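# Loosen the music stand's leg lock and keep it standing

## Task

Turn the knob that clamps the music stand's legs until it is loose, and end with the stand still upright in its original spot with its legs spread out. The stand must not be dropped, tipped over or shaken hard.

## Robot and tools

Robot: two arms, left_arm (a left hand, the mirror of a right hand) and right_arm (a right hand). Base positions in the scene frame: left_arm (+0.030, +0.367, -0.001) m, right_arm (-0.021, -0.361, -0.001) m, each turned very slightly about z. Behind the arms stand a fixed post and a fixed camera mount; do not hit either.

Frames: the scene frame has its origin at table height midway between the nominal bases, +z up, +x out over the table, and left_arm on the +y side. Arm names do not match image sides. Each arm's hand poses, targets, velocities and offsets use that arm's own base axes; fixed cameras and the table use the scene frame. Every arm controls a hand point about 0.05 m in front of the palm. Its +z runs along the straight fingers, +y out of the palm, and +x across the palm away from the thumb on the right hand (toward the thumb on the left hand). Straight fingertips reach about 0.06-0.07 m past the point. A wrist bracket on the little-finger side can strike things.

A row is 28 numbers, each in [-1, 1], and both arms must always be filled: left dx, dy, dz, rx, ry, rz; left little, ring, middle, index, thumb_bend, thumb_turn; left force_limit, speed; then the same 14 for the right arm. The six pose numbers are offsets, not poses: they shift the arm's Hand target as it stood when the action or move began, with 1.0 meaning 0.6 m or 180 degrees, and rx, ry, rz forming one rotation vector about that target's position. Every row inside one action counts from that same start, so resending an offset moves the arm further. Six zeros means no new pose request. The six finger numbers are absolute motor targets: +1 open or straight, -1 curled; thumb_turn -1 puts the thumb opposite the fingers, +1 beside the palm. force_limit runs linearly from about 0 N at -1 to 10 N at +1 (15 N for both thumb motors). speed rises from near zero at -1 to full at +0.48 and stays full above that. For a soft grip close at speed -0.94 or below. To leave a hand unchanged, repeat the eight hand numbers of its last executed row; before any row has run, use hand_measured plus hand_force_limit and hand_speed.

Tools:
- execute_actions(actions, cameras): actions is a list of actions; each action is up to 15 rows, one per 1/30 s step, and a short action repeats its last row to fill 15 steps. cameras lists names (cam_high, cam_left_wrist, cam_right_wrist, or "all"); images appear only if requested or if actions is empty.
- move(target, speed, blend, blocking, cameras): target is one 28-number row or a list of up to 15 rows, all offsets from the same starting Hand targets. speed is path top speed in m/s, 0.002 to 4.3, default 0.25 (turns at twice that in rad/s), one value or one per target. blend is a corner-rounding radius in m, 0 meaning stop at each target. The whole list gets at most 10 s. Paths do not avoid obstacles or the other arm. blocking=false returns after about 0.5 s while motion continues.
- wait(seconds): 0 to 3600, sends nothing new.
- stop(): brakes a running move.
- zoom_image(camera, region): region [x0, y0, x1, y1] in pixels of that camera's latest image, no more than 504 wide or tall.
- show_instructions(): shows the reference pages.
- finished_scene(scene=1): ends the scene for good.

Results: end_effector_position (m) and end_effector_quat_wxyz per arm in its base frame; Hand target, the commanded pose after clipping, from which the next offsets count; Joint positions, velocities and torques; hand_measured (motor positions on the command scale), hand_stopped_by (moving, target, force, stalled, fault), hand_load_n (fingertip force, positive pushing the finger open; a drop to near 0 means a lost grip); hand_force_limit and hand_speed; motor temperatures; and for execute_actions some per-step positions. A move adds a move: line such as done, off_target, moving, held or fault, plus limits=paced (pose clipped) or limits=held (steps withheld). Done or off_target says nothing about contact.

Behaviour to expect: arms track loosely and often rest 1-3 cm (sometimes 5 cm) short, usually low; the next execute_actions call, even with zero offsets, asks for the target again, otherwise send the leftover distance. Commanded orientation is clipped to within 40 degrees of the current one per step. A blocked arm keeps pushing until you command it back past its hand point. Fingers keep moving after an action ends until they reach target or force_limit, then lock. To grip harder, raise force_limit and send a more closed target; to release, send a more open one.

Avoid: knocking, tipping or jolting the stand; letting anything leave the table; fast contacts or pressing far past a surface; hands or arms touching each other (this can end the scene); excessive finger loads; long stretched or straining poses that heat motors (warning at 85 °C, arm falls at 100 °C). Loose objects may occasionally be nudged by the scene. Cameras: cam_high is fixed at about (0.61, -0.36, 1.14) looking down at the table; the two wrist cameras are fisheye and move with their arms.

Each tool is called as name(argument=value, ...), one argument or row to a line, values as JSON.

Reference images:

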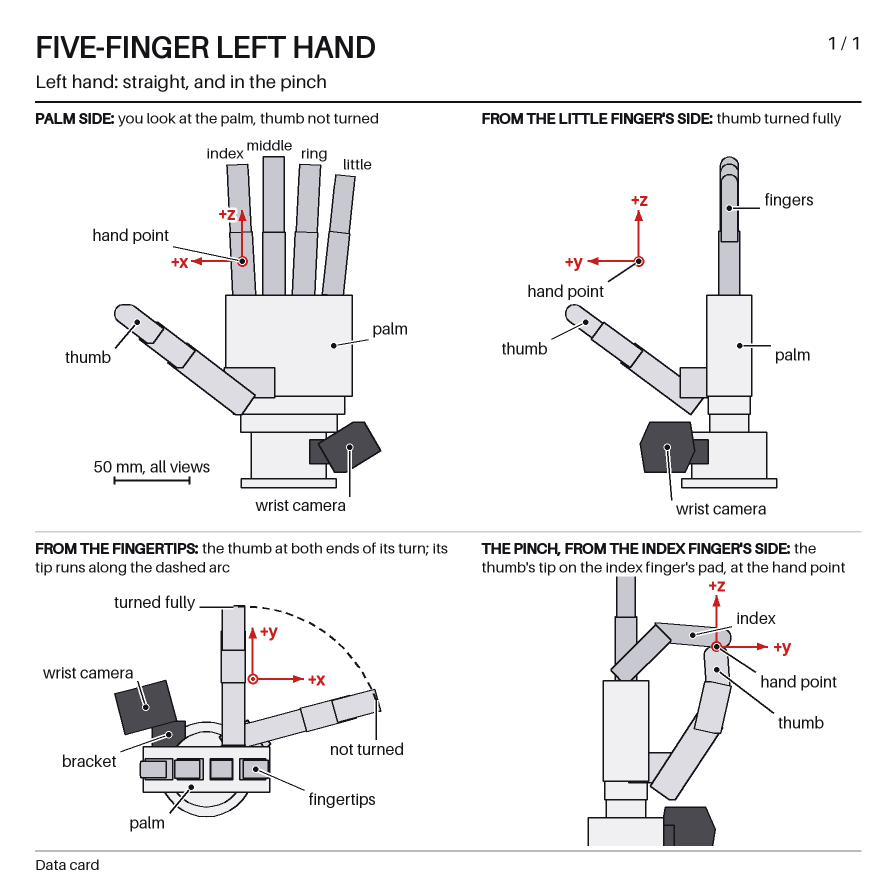

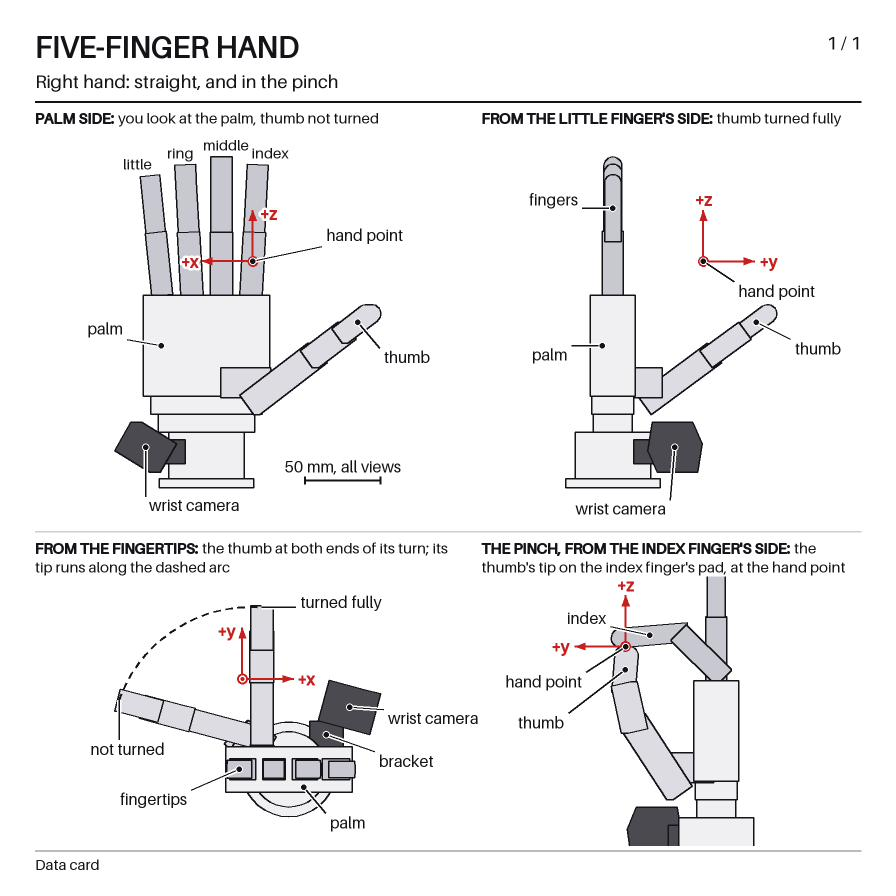

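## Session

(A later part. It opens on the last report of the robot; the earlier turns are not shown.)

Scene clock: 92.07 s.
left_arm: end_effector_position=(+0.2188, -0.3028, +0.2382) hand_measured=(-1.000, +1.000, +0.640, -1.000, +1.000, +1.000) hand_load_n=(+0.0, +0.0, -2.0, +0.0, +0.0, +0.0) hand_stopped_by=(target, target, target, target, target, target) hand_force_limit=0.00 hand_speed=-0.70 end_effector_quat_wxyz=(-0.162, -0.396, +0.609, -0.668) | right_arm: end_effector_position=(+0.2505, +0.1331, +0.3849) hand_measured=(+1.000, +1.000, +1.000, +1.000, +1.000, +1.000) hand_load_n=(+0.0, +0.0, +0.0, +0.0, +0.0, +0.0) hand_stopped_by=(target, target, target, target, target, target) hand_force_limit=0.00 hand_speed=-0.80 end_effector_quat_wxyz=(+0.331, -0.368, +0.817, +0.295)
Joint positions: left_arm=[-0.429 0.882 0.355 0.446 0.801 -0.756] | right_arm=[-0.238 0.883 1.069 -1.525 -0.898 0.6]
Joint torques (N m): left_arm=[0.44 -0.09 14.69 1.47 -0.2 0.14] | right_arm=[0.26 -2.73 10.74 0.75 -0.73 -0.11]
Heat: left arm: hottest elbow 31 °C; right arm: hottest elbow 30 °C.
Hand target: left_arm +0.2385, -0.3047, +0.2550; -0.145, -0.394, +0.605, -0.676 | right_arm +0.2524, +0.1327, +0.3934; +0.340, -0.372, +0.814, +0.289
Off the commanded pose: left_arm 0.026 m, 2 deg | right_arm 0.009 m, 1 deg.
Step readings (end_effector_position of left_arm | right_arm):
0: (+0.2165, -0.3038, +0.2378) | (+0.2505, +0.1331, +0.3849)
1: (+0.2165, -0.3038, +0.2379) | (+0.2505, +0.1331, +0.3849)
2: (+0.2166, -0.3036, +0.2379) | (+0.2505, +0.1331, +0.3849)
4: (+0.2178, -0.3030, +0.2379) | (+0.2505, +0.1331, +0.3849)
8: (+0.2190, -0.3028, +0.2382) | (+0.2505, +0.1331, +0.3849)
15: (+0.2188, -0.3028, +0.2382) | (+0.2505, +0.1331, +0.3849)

wait(
  seconds=0.1,
  cameras=["cam_right_wrist","cam_high","cam_left_wrist"],
)

zoom_image(
  camera="cam_right_wrist",
  region=[330, 120, 370, 160],
)

zoom_image(
  camera="cam_high",
  region=[262, 235, 302, 275],
)

zoom_image(
  camera="cam_left_wrist",
  region=[350, 60, 490, 200],
)

Scene clock: 92.33 s.
left_arm: end_effector_position=(+0.2188, -0.3028, +0.2382) hand_measured=(-1.000, +1.000, +0.640, -1.000, +1.000, +1.000) hand_load_n=(+0.0, +0.0, -2.0, +0.0, +0.0, +0.0) hand_stopped_by=(target, target, target, target, target, target) hand_force_limit=0.00 hand_speed=-0.70 end_effector_quat_wxyz=(-0.162, -0.396, +0.609, -0.668) | right_arm: end_effector_position=(+0.2505, +0.1331, +0.3849) hand_measured=(+1.000, +1.000, +1.000, +1.000, +1.000, +1.000) hand_load_n=(+0.0, +0.0, +0.0, +0.0, +0.0, +0.0) hand_stopped_by=(target, target, target, target, target, target) hand_force_limit=0.00 hand_speed=-0.80 end_effector_quat_wxyz=(+0.331, -0.368, +0.817, +0.295)
Joint positions: left_arm=[-0.429 0.882 0.355 0.446 0.801 -0.756] | right_arm=[-0.238 0.883 1.069 -1.525 -0.898 0.6]
Joint torques (N m): left_arm=[0.44 -0.15 14.72 1.46 -0.2 0.14] | right_arm=[0.26 -2.73 10.74 0.75 -0.73 -0.12]
Heat: left arm: hottest elbow 31 °C; right arm: hottest elbow 30 °C.
Hand target: left_arm +0.2385, -0.3047, +0.2550; -0.145, -0.394, +0.605, -0.676 | right_arm +0.2524, +0.1327, +0.3934; +0.340, -0.372, +0.814, +0.289
Off the commanded pose: left_arm 0.026 m, 2 deg | right_arm 0.009 m, 1 deg.
wait: 0.10 s; at rest from the start
cam_left_wrist: T_world_to_cam=[[0.54625, 0.10229, 0.83136, -0.28408], [-0.83034, 0.19676, 0.52137, 0.12164], [-0.11025, -0.9751, 0.19242, -0.20213]] pos_world=[0.2339, -0.19197, 0.21165]

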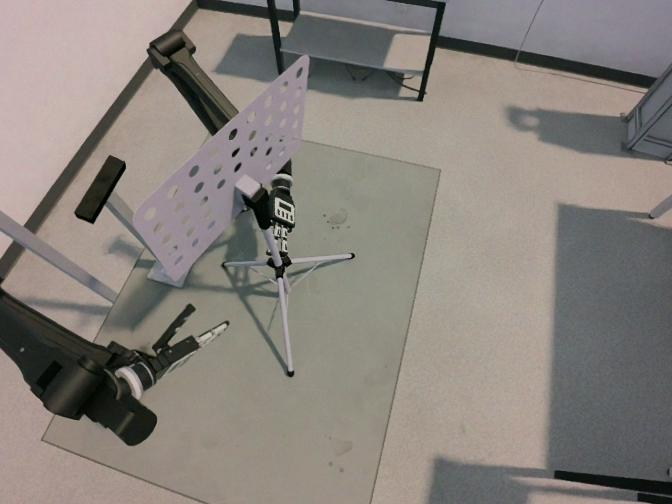

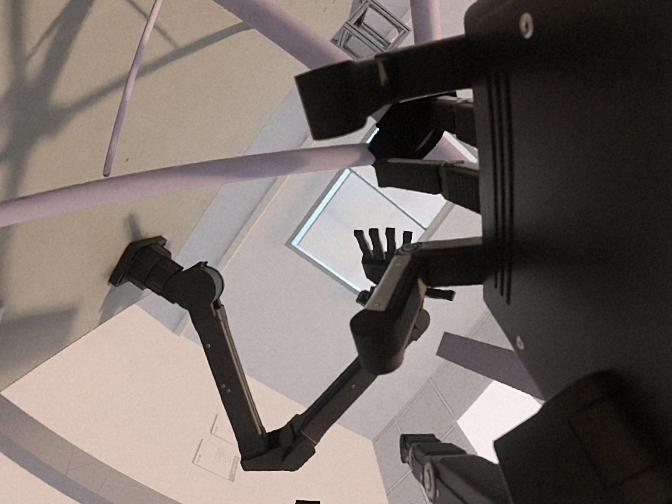

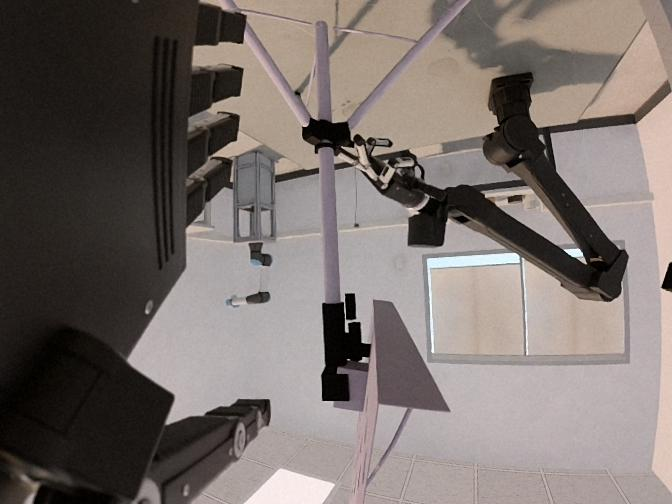

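Scaled by 12.600 from the camera's image (finer frame: 960x720).

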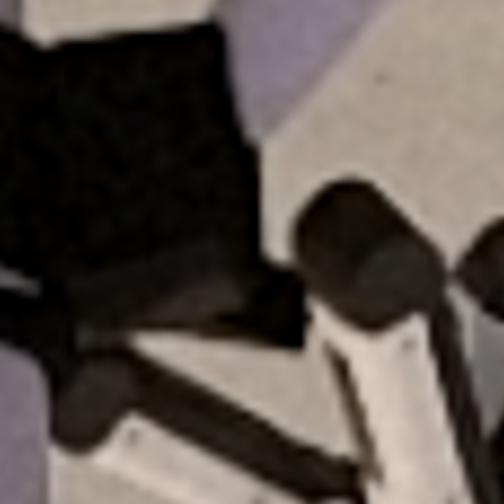

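Scaled by 12.600 from the camera's image (finer frame: 960x720).

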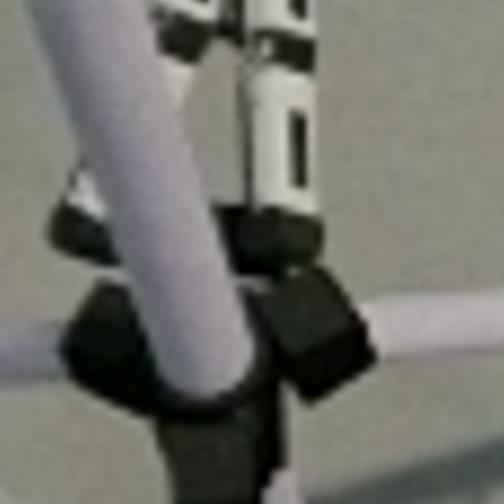

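Scaled by 3.600 from the camera's image (finer frame: 960x720).

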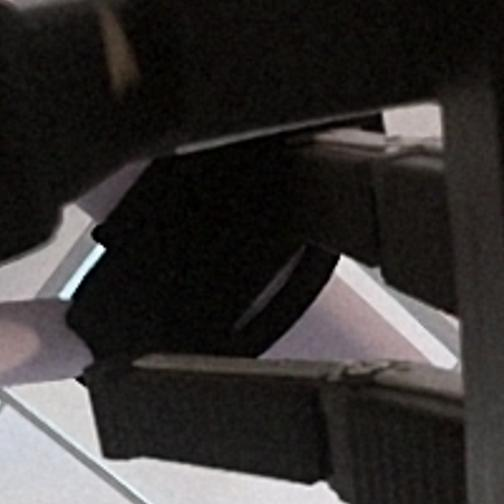

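execute_actions(
  actions=[
    [[0,0,-0.0117,0.0078,0.003,0,-1,1,0.64,-1,1,1,0,-0.7,0,0,0,0,0,0,1,1,1,1,1,1,0,-0.8]],
  ],
  cameras=[],
)

Scene clock: 93.57 s.
left_arm: end_effector_position=(+0.2196, -0.3032, +0.2376) hand_measured=(-1.000, +1.000, +0.640, -1.000, +1.000, +1.000) hand_load_n=(+0.0, +0.0, -3.0, +0.0, +0.0, +0.0) hand_stopped_by=(target, target, target, target, target, target) hand_force_limit=0.00 hand_speed=-0.70 end_effector_quat_wxyz=(-0.160, -0.395, +0.615, -0.664) | right_arm: end_effector_position=(+0.2505, +0.1331, +0.3849) hand_measured=(+1.000, +1.000, +1.000, +1.000, +1.000, +1.000) hand_load_n=(+0.0, +0.0, +0.0, +0.0, +0.0, +0.0) hand_stopped_by=(target, target, target, target, target, target) hand_force_limit=0.00 hand_speed=-0.80 end_effector_quat_wxyz=(+0.331, -0.368, +0.817, +0.295)
Joint positions: left_arm=[-0.429 0.882 0.366 0.418 0.804 -0.736] | right_arm=[-0.238 0.883 1.069 -1.525 -0.898 0.6]
Joint torques (N m): left_arm=[0.26 0.03 14.08 0.96 -0.49 0.15] | right_arm=[0.26 -2.78 10.74 0.75 -0.73 -0.12]
Heat: left arm: hottest elbow 31 °C; right arm: hottest elbow 30 °C.
Hand target: left_arm +0.2385, -0.3047, +0.2478; -0.144, -0.399, +0.612, -0.667 | right_arm +0.2524, +0.1327, +0.3934; +0.340, -0.372, +0.814, +0.289
Off the commanded pose: left_arm 0.022 m, 2 deg | right_arm 0.009 m, 1 deg.
Step readings (end_effector_position of left_arm | right_arm):
0: (+0.2188, -0.3028, +0.2382) | (+0.2505, +0.1331, +0.3849)
1: (+0.2188, -0.3028, +0.2381) | (+0.2505, +0.1331, +0.3849)
2: (+0.2189, -0.3028, +0.2379) | (+0.2505, +0.1331, +0.3849)
4: (+0.2192, -0.3029, +0.2379) | (+0.2505, +0.1331, +0.3849)
8: (+0.2194, -0.3031, +0.2378) | (+0.2505, +0.1331, +0.3849)
15: (+0.2196, -0.3032, +0.2378) | (+0.2505, +0.1331, +0.3849)

execute_actions(
  actions=[
    [[0.008,0.003,-0.008,0,0,0,-1,1,0.48,-1,1,1,0,-0.7,0,0,0,0,0,0,1,1,1,1,1,1,0,-0.8]],
  ],
  cameras=["cam_right_wrist","cam_high"],
)

zoom_image(
  camera="cam_right_wrist",
  region=[330, 120, 370, 160],
)

zoom_image(
  camera="cam_high",
  region=[262, 235, 302, 275],
)

Scene clock: 94.43 s.
left_arm: end_effector_position=(+0.2311, -0.3004, +0.2262) hand_measured=(-1.000, +1.000, +0.480, -1.000, +1.000, +1.000) hand_load_n=(+0.0, +0.0, +0.0, +0.0, +0.0, -0.5) hand_stopped_by=(target, target, target, target, target, target) hand_force_limit=0.00 hand_speed=-0.70 end_effector_quat_wxyz=(-0.156, -0.411, +0.615, -0.655) | right_arm: end_effector_position=(+0.2505, +0.1331, +0.3849) hand_measured=(+1.000, +1.000, +1.000, +1.000, +1.000, +1.000) hand_load_n=(+0.0, +0.0, +0.0, +0.0, +0.0, +0.0) hand_stopped_by=(target, target, target, target, target, target) hand_force_limit=0.00 hand_speed=-0.80 end_effector_quat_wxyz=(+0.331, -0.368, +0.817, +0.295)
Joint positions: left_arm=[-0.408 0.923 0.369 0.418 0.802 -0.726] | right_arm=[-0.238 0.883 1.069 -1.525 -0.898 0.6]
Joint torques (N m): left_arm=[-0.44 -1.26 13.48 2.17 0.11 0.13] | right_arm=[0.26 -2.73 10.73 0.76 -0.73 -0.12]
Heat: left arm: hottest elbow 31 °C; right arm: hottest elbow 30 °C.
Hand target: left_arm +0.2434, -0.3028, +0.2431; -0.144, -0.399, +0.612, -0.667 | right_arm +0.2524, +0.1327, +0.3934; +0.340, -0.372, +0.814, +0.289
Off the commanded pose: left_arm 0.021 m, 2 deg | right_arm 0.009 m, 1 deg.
Step readings (end_effector_position of left_arm | right_arm):
0: (+0.2196, -0.3032, +0.2375) | (+0.2505, +0.1331, +0.3849)
1: (+0.2195, -0.3032, +0.2375) | (+0.2505, +0.1331, +0.3849)
2: (+0.2195, -0.3031, +0.2374) | (+0.2505, +0.1331, +0.3849)
4: (+0.2206, -0.3030, +0.2370) | (+0.2505, +0.1331, +0.3849)
8: (+0.2277, -0.3013, +0.2307) | (+0.2505, +0.1331, +0.3849)
15: (+0.2311, -0.3004, +0.2263) | (+0.2505, +0.1331, +0.3849)
Images, in order (width x height): cam_high 672x504, cam_right_wrist 672x504.

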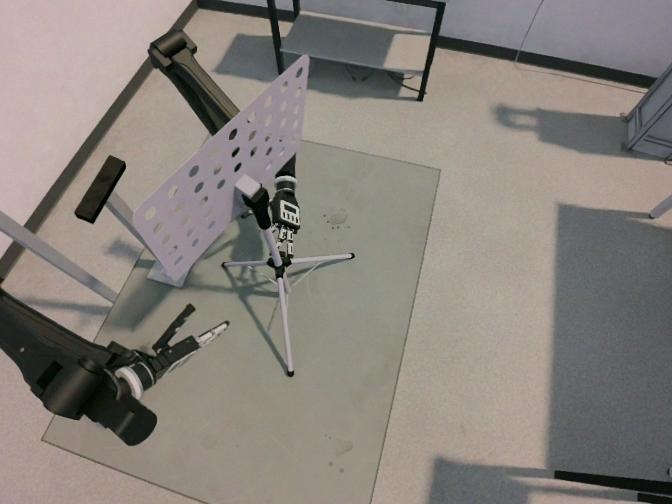

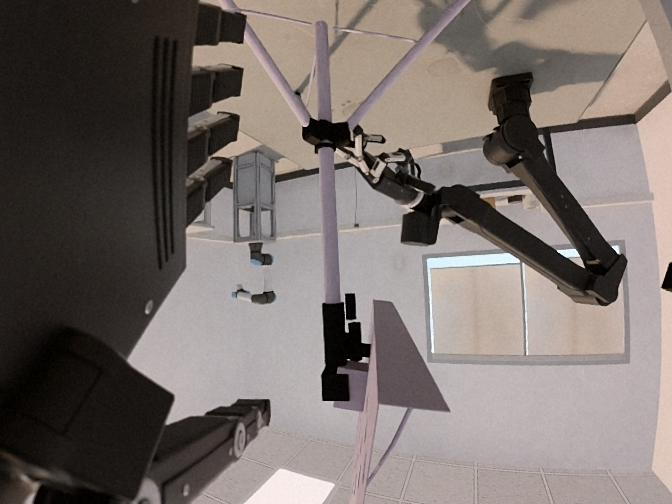

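Scaled by 12.600 from the camera's image (finer frame: 960x720).

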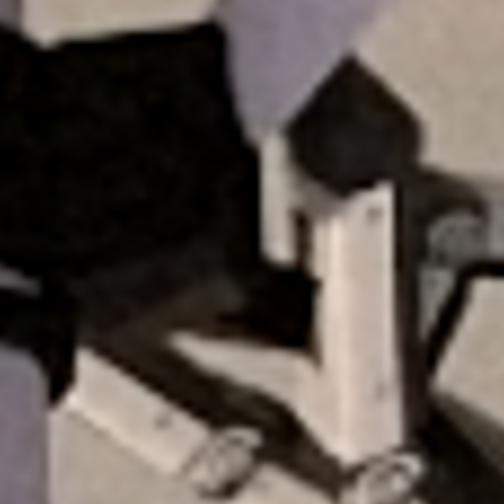

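Scaled by 12.600 from the camera's image (finer frame: 960x720).

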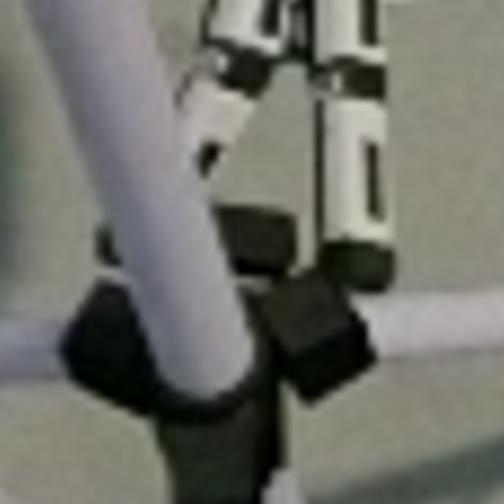

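move(
  target=[
    [-0.0212,0.0543,0,0,0,0,-1,1,0.48,-1,1,1,0,-0.7,0,0,0,0,0,0,1,1,1,1,1,1,0,-0.8],
    [-0.062,0.0952,-0.0578,0.0256,-0.1257,-0.0024,-1,1,0.70,-1,1,1,0,-0.7,0,0,0,0,0,0,1,1,1,1,1,1,0,-0.8],
  ],
  speed=0.1,
  blend=[0.01,0],
  cameras=["cam_right_wrist","cam_high"],
)

zoom_image(
  camera="cam_right_wrist",
  region=[330, 120, 370, 160],
)

zoom_image(
  camera="cam_high",
  region=[262, 235, 302, 275],
)

Scene clock: 99.77 s.
left_arm: end_effector_position=(+0.2039, -0.2482, +0.2051) hand_measured=(-1.000, +1.000, +0.700, -1.000, +1.000, +1.000) hand_load_n=(+0.0, +0.0, +0.0, +0.0, +0.0, -0.5) hand_stopped_by=(target, target, target, target, target, target) hand_force_limit=0.00 hand_speed=-0.70 end_effector_quat_wxyz=(-0.021, -0.273, +0.659, -0.701) | right_arm: end_effector_position=(+0.2505, +0.1331, +0.3849) hand_measured=(+1.000, +1.000, +1.000, +1.000, +1.000, +1.000) hand_load_n=(+0.0, +0.0, +0.0, +0.0, +0.0, +0.0) hand_stopped_by=(target, target, target, target, target, target) hand_force_limit=0.00 hand_speed=-0.80 end_effector_quat_wxyz=(+0.331, -0.368, +0.817, +0.295)
Joint positions: left_arm=[-0.255 0.701 0.229 0.441 0.951 -0.398] | right_arm=[-0.238 0.883 1.069 -1.525 -0.898 0.6]
Joint torques (N m): left_arm=[-0.15 -0.21 9.98 2.95 0.18 0.13] | right_arm=[0.26 -2.73 10.74 0.76 -0.73 -0.11]
Heat: left arm: hottest elbow 31 °C; right arm: hottest elbow 30 °C.
Hand target: left_arm +0.2062, -0.2457, +0.2084; -0.007, -0.264, +0.656, -0.707 | right_arm +0.2524, +0.1327, +0.3934; +0.340, -0.372, +0.814, +0.289
Off the commanded pose: left_arm 0.005 m, 2 deg | right_arm 0.009 m, 1 deg.
move: done
Images, in order (width x height): cam_high 672x504, cam_right_wrist 672x504.

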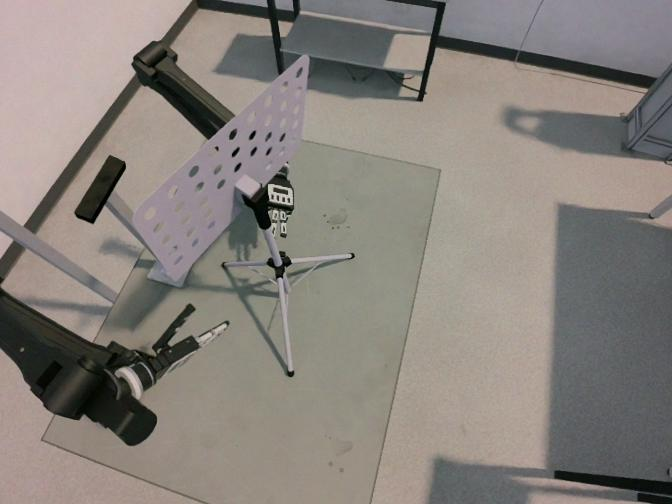

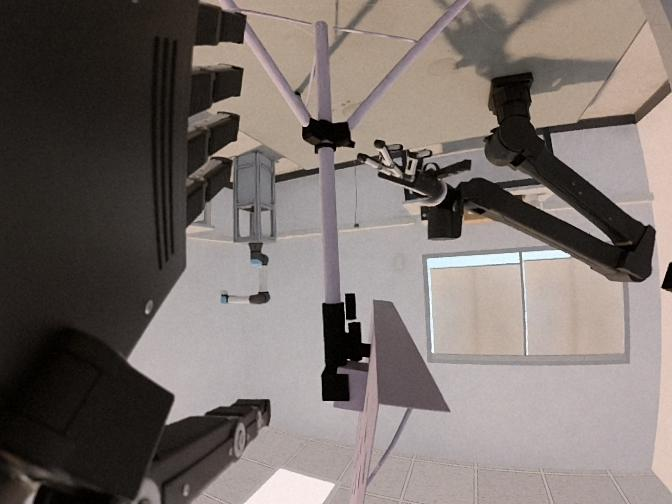

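Scaled by 12.600 from the camera's image (finer frame: 960x720).

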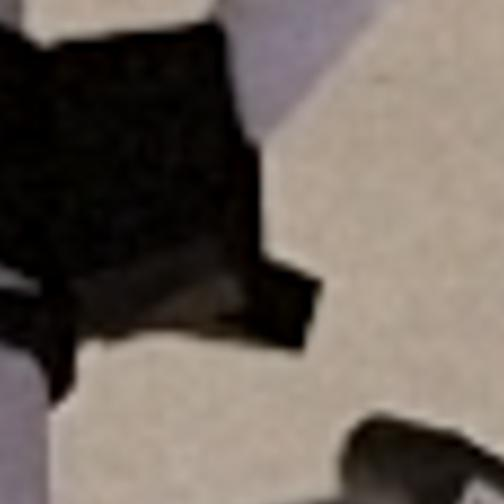

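Scaled by 12.600 from the camera's image (finer frame: 960x720).

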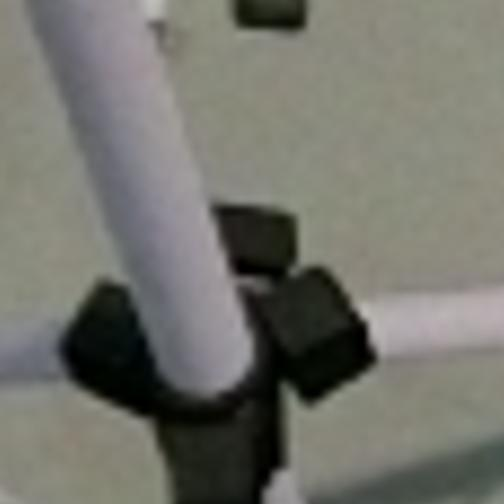

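zoom_image(
  camera="cam_right_wrist",
  region=[345, 130, 395, 180],
)

zoom_image(
  camera="cam_high",
  region=[262, 205, 302, 245],
)

Scaled by 10.080 from the camera's image (finer frame: 960x720).

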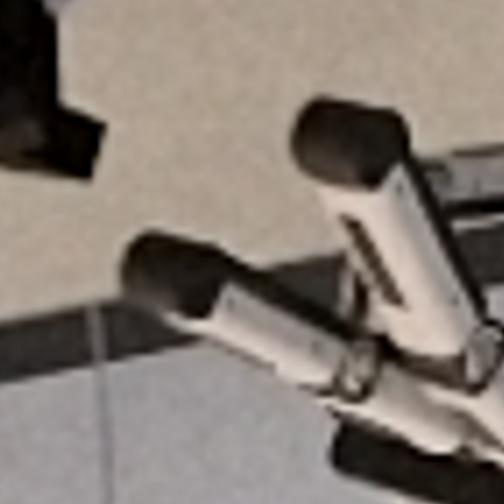

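Scaled by 12.600 from the camera's image (finer frame: 960x720).

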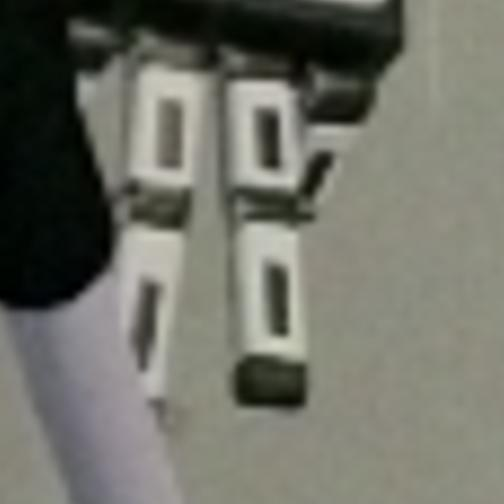

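move(
  target=[0.0428,-0.0773,0.0438,0,0,0,-1,1,0.66,-1,1,1,0,-0.7,0,0,0,0,0,0,1,1,1,1,1,1,0,-0.8],
  speed=0.08,
  cameras=[],
)

Scene clock: 102.50 s.
left_arm: end_effector_position=(+0.2196, -0.2824, +0.2067) hand_measured=(-1.000, +1.000, +0.660, -1.000, +1.000, +1.000) hand_load_n=(+0.0, +0.0, -0.5, +0.0, +0.0, -0.5) hand_stopped_by=(target, target, target, target, target, target) hand_force_limit=0.00 hand_speed=-0.70 end_effector_quat_wxyz=(-0.023, -0.291, +0.663, -0.689) | right_arm: end_effector_position=(+0.2505, +0.1331, +0.3849) hand_measured=(+1.000, +1.000, +1.000, +1.000, +1.000, +1.000) hand_load_n=(+0.0, +0.0, +0.0, +0.0, +0.0, -0.5) hand_stopped_by=(target, target, target, target, target, target) hand_force_limit=0.00 hand_speed=-0.80 end_effector_quat_wxyz=(+0.331, -0.368, +0.817, +0.295)
Joint positions: left_arm=[-0.399 0.809 0.291 0.45 0.79 -0.398] | right_arm=[-0.238 0.883 1.069 -1.525 -0.898 0.6]
Joint torques (N m): left_arm=[-2.02 0.09 15.02 3.08 0 0.11] | right_arm=[0.26 -2.73 10.73 0.76 -0.73 -0.12]
Heat: left arm: hottest elbow 31 °C; right arm: hottest elbow 30 °C.
Hand target: left_arm +0.2318, -0.2921, +0.2346; -0.007, -0.264, +0.656, -0.707 | right_arm +0.2524, +0.1327, +0.3934; +0.340, -0.372, +0.814, +0.289
Off the commanded pose: left_arm 0.032 m, 4 deg | right_arm 0.009 m, 1 deg.
move: off_target (left_arm)

execute_actions(
  actions=[
    [[0.0045,-0.0025,0.0075,0,0,0,-1,1,0.66,-1,1,1,0,-0.7,0,0,0,0,0,0,1,1,1,1,1,1,0,-0.8]],
  ],
  cameras=["cam_right_wrist","cam_high"],
)

zoom_image(
  camera="cam_right_wrist",
  region=[335, 125, 375, 165],
)

zoom_image(
  camera="cam_high",
  region=[262, 225, 302, 265],
)

Scene clock: 103.40 s.
left_arm: end_effector_position=(+0.2234, -0.2845, +0.2133) hand_measured=(-1.000, +1.000, +0.660, -1.000, +1.000, +1.000) hand_load_n=(+0.0, +0.0, -0.5, +0.0, -0.5, -0.5) hand_stopped_by=(target, target, target, target, target, target) hand_force_limit=0.00 hand_speed=-0.70 end_effector_quat_wxyz=(-0.020, -0.287, +0.662, -0.692) | right_arm: end_effector_position=(+0.2505, +0.1331, +0.3849) hand_measured=(+1.000, +1.000, +1.000, +1.000, +1.000, +1.000) hand_load_n=(+0.0, +0.0, +0.0, +0.0, +0.0, +0.0) hand_stopped_by=(target, target, target, target, target, target) hand_force_limit=0.00 hand_speed=-0.80 end_effector_quat_wxyz=(+0.331, -0.368, +0.817, +0.295)
Joint positions: left_arm=[-0.401 0.815 0.307 0.45 0.788 -0.398] | right_arm=[-0.238 0.883 1.069 -1.525 -0.898 0.6]
Joint torques (N m): left_arm=[-1.96 -0.03 15.01 2.69 0.02 0.12] | right_arm=[0.26 -2.73 10.74 0.75 -0.73 -0.12]
Heat: left arm: hottest elbow 31 °C; right arm: hottest elbow 30 °C.
Hand target: left_arm +0.2346, -0.2936, +0.2392; -0.007, -0.264, +0.656, -0.707 | right_arm +0.2524, +0.1327, +0.3934; +0.340, -0.372, +0.814, +0.289
Off the commanded pose: left_arm 0.030 m, 4 deg | right_arm 0.009 m, 1 deg.
Step readings (end_effector_position of left_arm | right_arm):
0: (+0.2196, -0.2825, +0.2068) | (+0.2505, +0.1331, +0.3849)
1: (+0.2196, -0.2825, +0.2068) | (+0.2505, +0.1331, +0.3849)
2: (+0.2197, -0.2826, +0.2070) | (+0.2505, +0.1331, +0.3849)
4: (+0.2202, -0.2828, +0.2080) | (+0.2505, +0.1331, +0.3849)
8: (+0.2223, -0.2836, +0.2121) | (+0.2505, +0.1331, +0.3849)
15: (+0.2234, -0.2844, +0.2136) | (+0.2505, +0.1331, +0.3849)
Images, in order (width x height): cam_high 672x504, cam_right_wrist 672x504.

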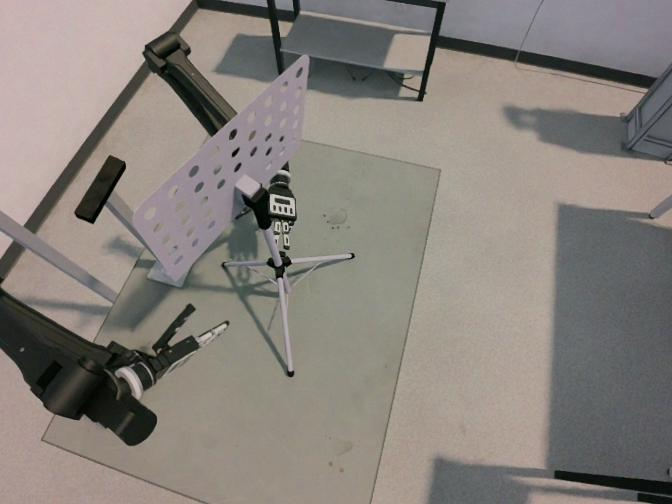

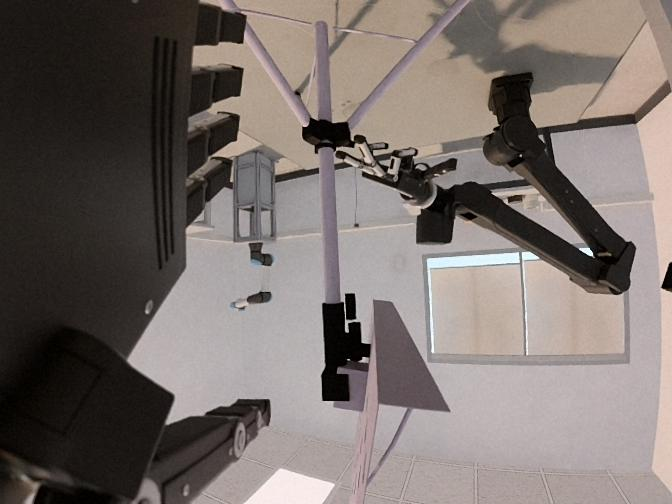

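Scaled by 12.600 from the camera's image (finer frame: 960x720).

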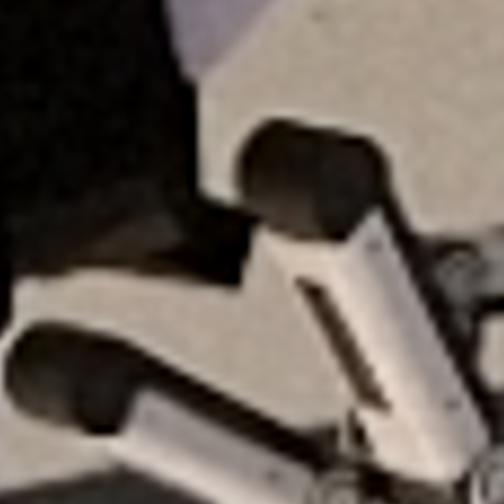

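Scaled by 12.600 from the camera's image (finer frame: 960x720).

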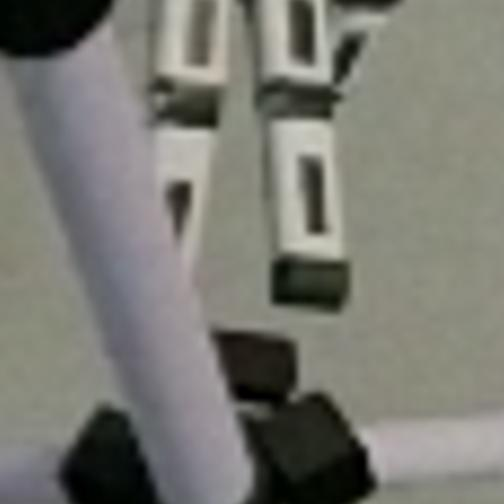

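execute_actions(
  actions=[
    [[-0.0055,-0.0075,0.0045,0,0,0,-1,1,0.61,-1,1,1,0,-0.7,0,0,0,0,0,0,1,1,1,1,1,1,0,-0.8]],
  ],
  cameras=["cam_right_wrist","cam_high"],
)

zoom_image(
  camera="cam_right_wrist",
  region=[335, 125, 375, 165],
)

zoom_image(
  camera="cam_high",
  region=[262, 225, 302, 265],
)

Scene clock: 104.73 s.
left_arm: end_effector_position=(+0.2213, -0.2893, +0.2130) hand_measured=(-1.000, +1.000, +0.610, -1.000, +1.000, +1.000) hand_load_n=(+0.0, +0.0, +0.0, +0.0, +0.0, -0.5) hand_stopped_by=(target, target, target, target, target, target) hand_force_limit=0.00 hand_speed=-0.70 end_effector_quat_wxyz=(-0.020, -0.287, +0.662, -0.692) | right_arm: end_effector_position=(+0.2505, +0.1331, +0.3849) hand_measured=(+1.000, +1.000, +1.000, +1.000, +1.000, +1.000) hand_load_n=(-0.5, +0.0, +0.0, +0.0, -0.5, +0.0) hand_stopped_by=(target, target, target, target, target, target) hand_force_limit=0.00 hand_speed=-0.80 end_effector_quat_wxyz=(+0.331, -0.368, +0.817, +0.295)
Joint positions: left_arm=[-0.425 0.815 0.307 0.45 0.764 -0.398] | right_arm=[-0.238 0.883 1.069 -1.525 -0.898 0.6]
Joint torques (N m): left_arm=[-2.02 -0.85 15.31 2.06 0.02 0.11] | right_arm=[0.26 -2.73 10.74 0.76 -0.72 -0.12]
Heat: left arm: hottest elbow 31 °C; right arm: hottest elbow 30 °C.
Hand target: left_arm +0.2313, -0.2981, +0.2419; -0.007, -0.264, +0.656, -0.707 | right_arm +0.2524, +0.1327, +0.3934; +0.340, -0.372, +0.814, +0.289
Off the commanded pose: left_arm 0.032 m, 4 deg | right_arm 0.009 m, 1 deg.
Step readings (end_effector_position of left_arm | right_arm):
0: (+0.2234, -0.2845, +0.2133) | (+0.2505, +0.1331, +0.3849)
1: (+0.2235, -0.2845, +0.2132) | (+0.2505, +0.1331, +0.3849)
2: (+0.2238, -0.2847, +0.2132) | (+0.2505, +0.1331, +0.3849)
4: (+0.2240, -0.2858, +0.2131) | (+0.2505, +0.1331, +0.3849)
8: (+0.2218, -0.2885, +0.2130) | (+0.2505, +0.1331, +0.3849)
15: (+0.2213, -0.2893, +0.2130) | (+0.2505, +0.1331, +0.3849)
Images, in order (width x height): cam_high 672x504, cam_right_wrist 672x504.

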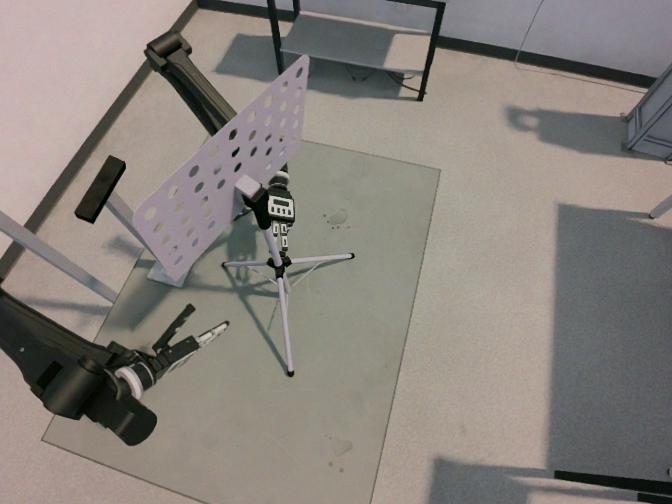

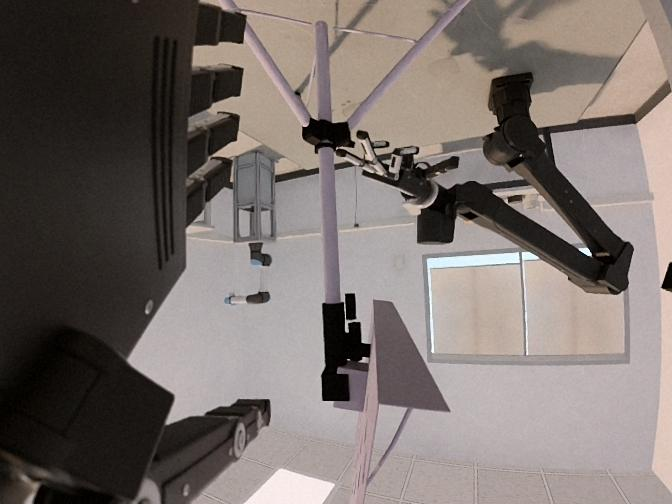

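Scaled by 12.600 from the camera's image (finer frame: 960x720).

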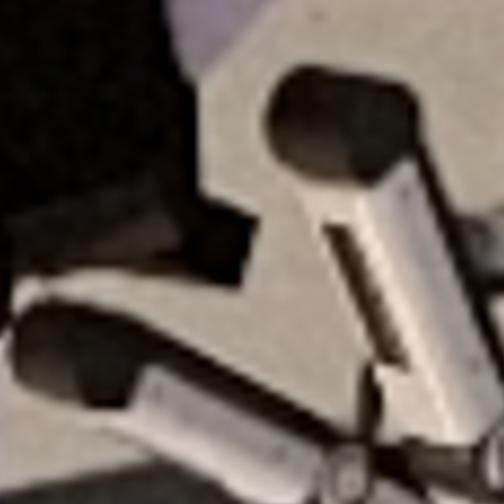

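Scaled by 12.600 from the camera's image (finer frame: 960x720).

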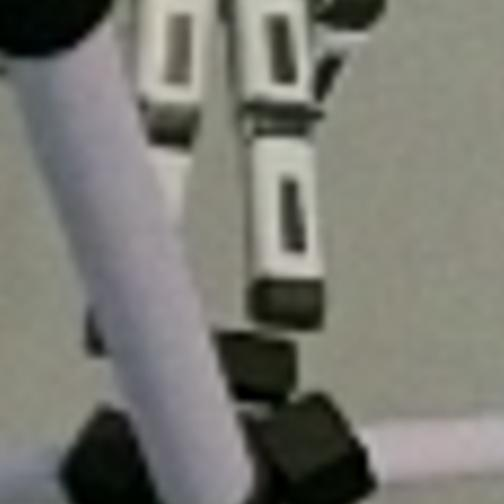

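execute_actions(
  actions=[
    [[0.0057,-0.0102,0.0042,0,0,0,-1,1,0.61,-1,1,1,0,-0.7,0,0,0,0,0,0,1,1,1,1,1,1,0,-0.8]],
  ],
  cameras=["cam_right_wrist","cam_high"],
)

zoom_image(
  camera="cam_right_wrist",
  region=[335, 125, 375, 165],
)

zoom_image(
  camera="cam_high",
  region=[262, 225, 302, 265],
)

Scene clock: 106.03 s.
left_arm: end_effector_position=(+0.2243, -0.2948, +0.2189) hand_measured=(-1.000, +1.000, +0.610, -1.000, +1.000, +1.000) hand_load_n=(+0.0, -0.5, +0.0, +0.5, +0.0, -0.5) hand_stopped_by=(target, target, target, target, target, target) hand_force_limit=0.00 hand_speed=-0.70 end_effector_quat_wxyz=(-0.018, -0.284, +0.661, -0.694) | right_arm: end_effector_position=(+0.2505, +0.1331, +0.3849) hand_measured=(+1.000, +1.000, +1.000, +1.000, +1.000, +1.000) hand_load_n=(+0.0, +0.0, +0.0, +0.0, +0.0, +0.0) hand_stopped_by=(target, target, target, target, target, target) hand_force_limit=0.00 hand_speed=-0.80 end_effector_quat_wxyz=(+0.331, -0.368, +0.817, +0.295)
Joint positions: left_arm=[-0.442 0.824 0.324 0.45 0.747 -0.398] | right_arm=[-0.238 0.883 1.069 -1.525 -0.898 0.6]
Joint torques (N m): left_arm=[-1.96 -0.26 15.19 2.29 0.02 0.11] | right_arm=[0.32 -2.73 10.74 0.76 -0.73 -0.12]
Heat: left arm: hottest elbow 31 °C; right arm: hottest elbow 30 °C.
Hand target: left_arm +0.2347, -0.3042, +0.2444; -0.007, -0.264, +0.656, -0.707 | right_arm +0.2524, +0.1327, +0.3934; +0.340, -0.372, +0.814, +0.289
Off the commanded pose: left_arm 0.029 m, 3 deg | right_arm 0.009 m, 1 deg.
Step readings (end_effector_position of left_arm | right_arm):
0: (+0.2213, -0.2893, +0.2130) | (+0.2505, +0.1331, +0.3849)
1: (+0.2213, -0.2893, +0.2130) | (+0.2505, +0.1331, +0.3849)
2: (+0.2215, -0.2895, +0.2132) | (+0.2505, +0.1331, +0.3849)
4: (+0.2224, -0.2906, +0.2149) | (+0.2505, +0.1331, +0.3849)
8: (+0.2234, -0.2933, +0.2195) | (+0.2505, +0.1331, +0.3849)
15: (+0.2242, -0.2947, +0.2191) | (+0.2505, +0.1331, +0.3849)
Images, in order (width x height): cam_high 672x504, cam_right_wrist 672x504.

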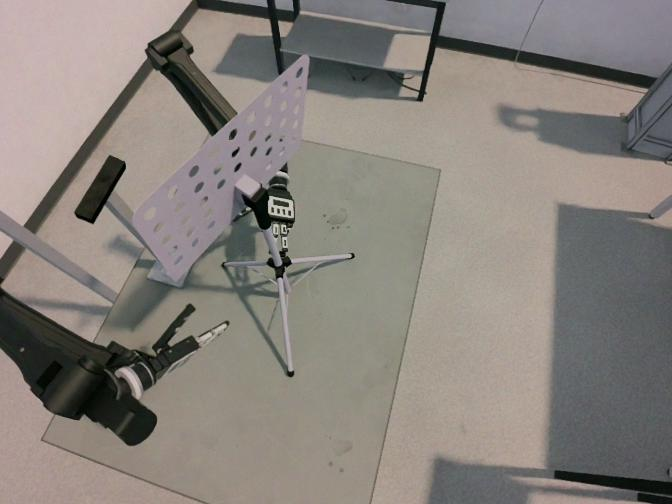

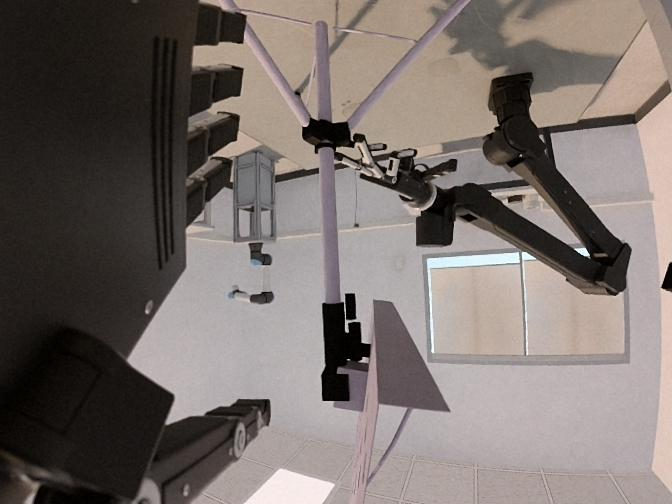

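Scaled by 12.600 from the camera's image (finer frame: 960x720).

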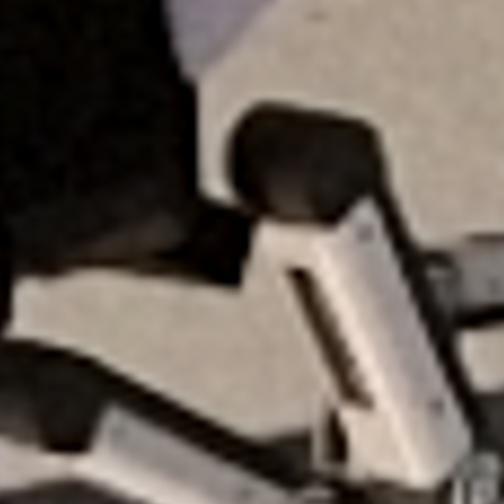

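Scaled by 12.600 from the camera's image (finer frame: 960x720).

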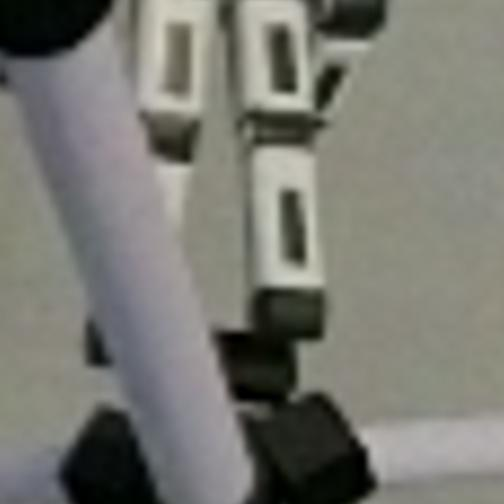

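execute_actions(
  actions=[
    [[0,0,-0.01,0,0,0,-1,1,0.56,-1,1,1,0,-0.7,0,0,0,0,0,0,1,1,1,1,1,1,0,-0.8]],
  ],
  cameras=[],
)

Scene clock: 107.03 s.
left_arm: end_effector_position=(+0.2255, -0.2957, +0.2155) hand_measured=(-1.000, +1.000, +0.560, -1.000, +1.000, +1.000) hand_load_n=(+0.0, +0.0, +0.0, +0.0, +0.0, -0.5) hand_stopped_by=(target, target, target, target, target, target) hand_force_limit=0.00 hand_speed=-0.70 end_effector_quat_wxyz=(-0.020, -0.287, +0.663, -0.692) | right_arm: end_effector_position=(+0.2505, +0.1331, +0.3849) hand_measured=(+1.000, +1.000, +1.000, +1.000, +1.000, +1.000) hand_load_n=(+0.0, +0.0, +0.0, +0.0, +0.0, +0.0) hand_stopped_by=(target, target, target, target, target, target) hand_force_limit=0.00 hand_speed=-0.80 end_effector_quat_wxyz=(+0.331, -0.368, +0.817, +0.295)
Joint positions: left_arm=[-0.443 0.839 0.324 0.456 0.746 -0.398] | right_arm=[-0.238 0.883 1.069 -1.525 -0.898 0.6]
Joint torques (N m): left_arm=[-1.96 -0.32 14.06 3.17 0.01 0.11] | right_arm=[0.26 -2.73 10.74 0.75 -0.73 -0.12]
Heat: left arm: hottest elbow 31 °C; right arm: hottest elbow 30 °C.
Hand target: left_arm +0.2345, -0.3043, +0.2384; -0.007, -0.264, +0.656, -0.707 | right_arm +0.2524, +0.1327, +0.3934; +0.340, -0.372, +0.814, +0.289
Off the commanded pose: left_arm 0.026 m, 4 deg | right_arm 0.009 m, 1 deg.
Step readings (end_effector_position of left_arm | right_arm):
0: (+0.2243, -0.2948, +0.2189) | (+0.2505, +0.1331, +0.3849)
1: (+0.2243, -0.2948, +0.2189) | (+0.2505, +0.1331, +0.3849)
2: (+0.2243, -0.2948, +0.2188) | (+0.2505, +0.1331, +0.3849)
4: (+0.2246, -0.2950, +0.2177) | (+0.2505, +0.1331, +0.3849)
8: (+0.2254, -0.2955, +0.2152) | (+0.2505, +0.1331, +0.3849)
15: (+0.2255, -0.2957, +0.2154) | (+0.2505, +0.1331, +0.3849)

execute_actions(
  actions=[
    [[0,0,0,0,0,0,-1,1,0.61,-1,1,1,0,-0.7,0,0,0,0,0,0,1,1,1,1,1,1,0,-0.8]],
  ],
  cameras=["cam_right_wrist","cam_high"],
)

zoom_image(
  camera="cam_right_wrist",
  region=[325, 125, 365, 165],
)

zoom_image(
  camera="cam_high",
  region=[262, 225, 302, 265],
)

Scene clock: 107.93 s.
left_arm: end_effector_position=(+0.2256, -0.2957, +0.2155) hand_measured=(-1.000, +1.000, +0.610, -1.000, +1.000, +1.000) hand_load_n=(+0.0, +0.0, +0.0, +0.0, +0.0, +0.0) hand_stopped_by=(target, target, target, target, target, target) hand_force_limit=0.00 hand_speed=-0.70 end_effector_quat_wxyz=(-0.020, -0.287, +0.662, -0.692) | right_arm: end_effector_position=(+0.2505, +0.1331, +0.3849) hand_measured=(+1.000, +1.000, +1.000, +1.000, +1.000, +1.000) hand_load_n=(+0.0, +0.0, +0.0, +0.0, +0.0, +0.0) hand_stopped_by=(target, target, target, target, target, target) hand_force_limit=0.00 hand_speed=-0.80 end_effector_quat_wxyz=(+0.331, -0.368, +0.817, +0.295)
Joint positions: left_arm=[-0.443 0.839 0.324 0.457 0.746 -0.398] | right_arm=[-0.238 0.883 1.069 -1.525 -0.898 0.6]
Joint torques (N m): left_arm=[-2.02 -0.32 14.06 3.15 0.02 0.11] | right_arm=[0.32 -2.78 10.74 0.75 -0.73 -0.12]
Heat: left arm: hottest elbow 31 °C; right arm: hottest elbow 30 °C.
Hand target: left_arm +0.2346, -0.3043, +0.2385; -0.007, -0.264, +0.656, -0.707 | right_arm +0.2524, +0.1327, +0.3934; +0.340, -0.372, +0.814, +0.289
Off the commanded pose: left_arm 0.026 m, 4 deg | right_arm 0.009 m, 1 deg.
Step readings (end_effector_position of left_arm | right_arm):
0: (+0.2256, -0.2957, +0.2155) | (+0.2505, +0.1331, +0.3849)
1: (+0.2256, -0.2957, +0.2155) | (+0.2505, +0.1331, +0.3849)
2: (+0.2256, -0.2957, +0.2155) | (+0.2505, +0.1331, +0.3849)
4: (+0.2256, -0.2957, +0.2155) | (+0.2505, +0.1331, +0.3849)
8: (+0.2256, -0.2957, +0.2155) | (+0.2505, +0.1331, +0.3849)
15: (+0.2256, -0.2957, +0.2155) | (+0.2505, +0.1331, +0.3849)
Images, in order (width x height): cam_high 672x504, cam_right_wrist 672x504.

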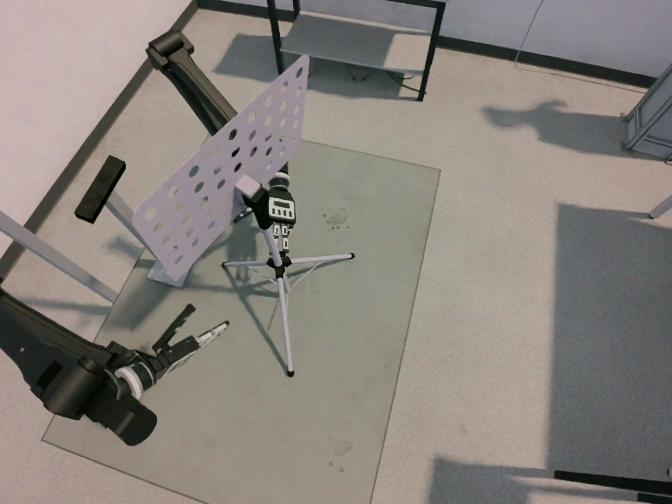

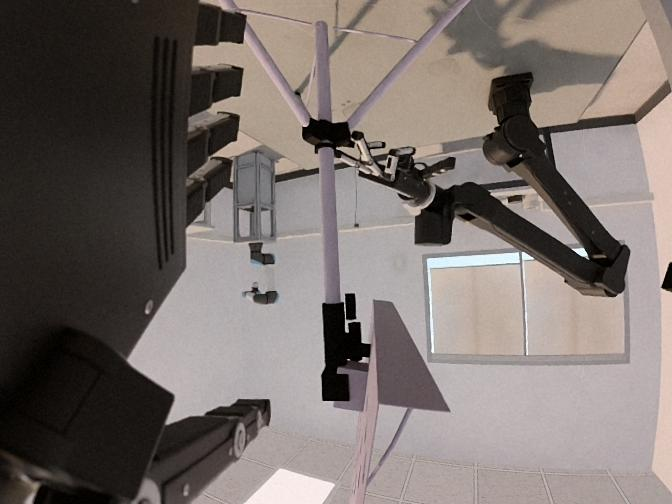

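Scaled by 12.600 from the camera's image (finer frame: 960x720).

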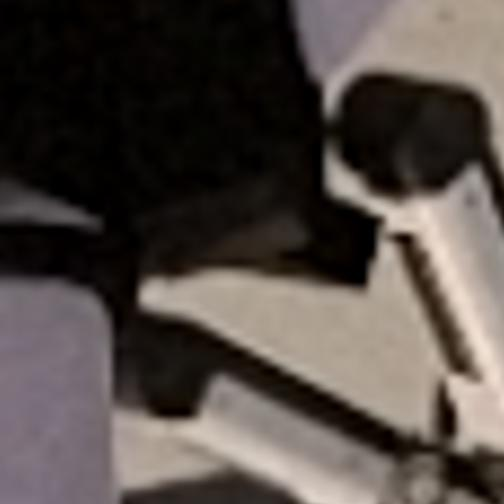

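Scaled by 12.600 from the camera's image (finer frame: 960x720).

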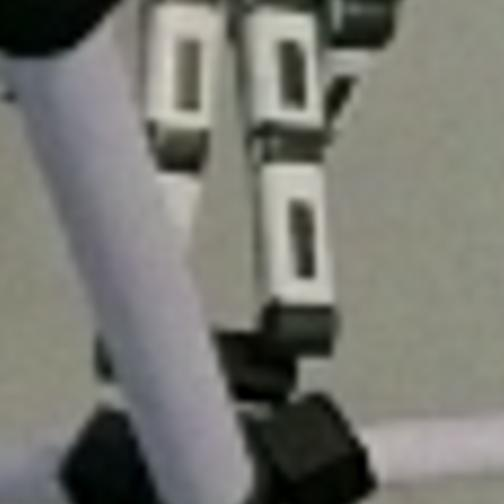

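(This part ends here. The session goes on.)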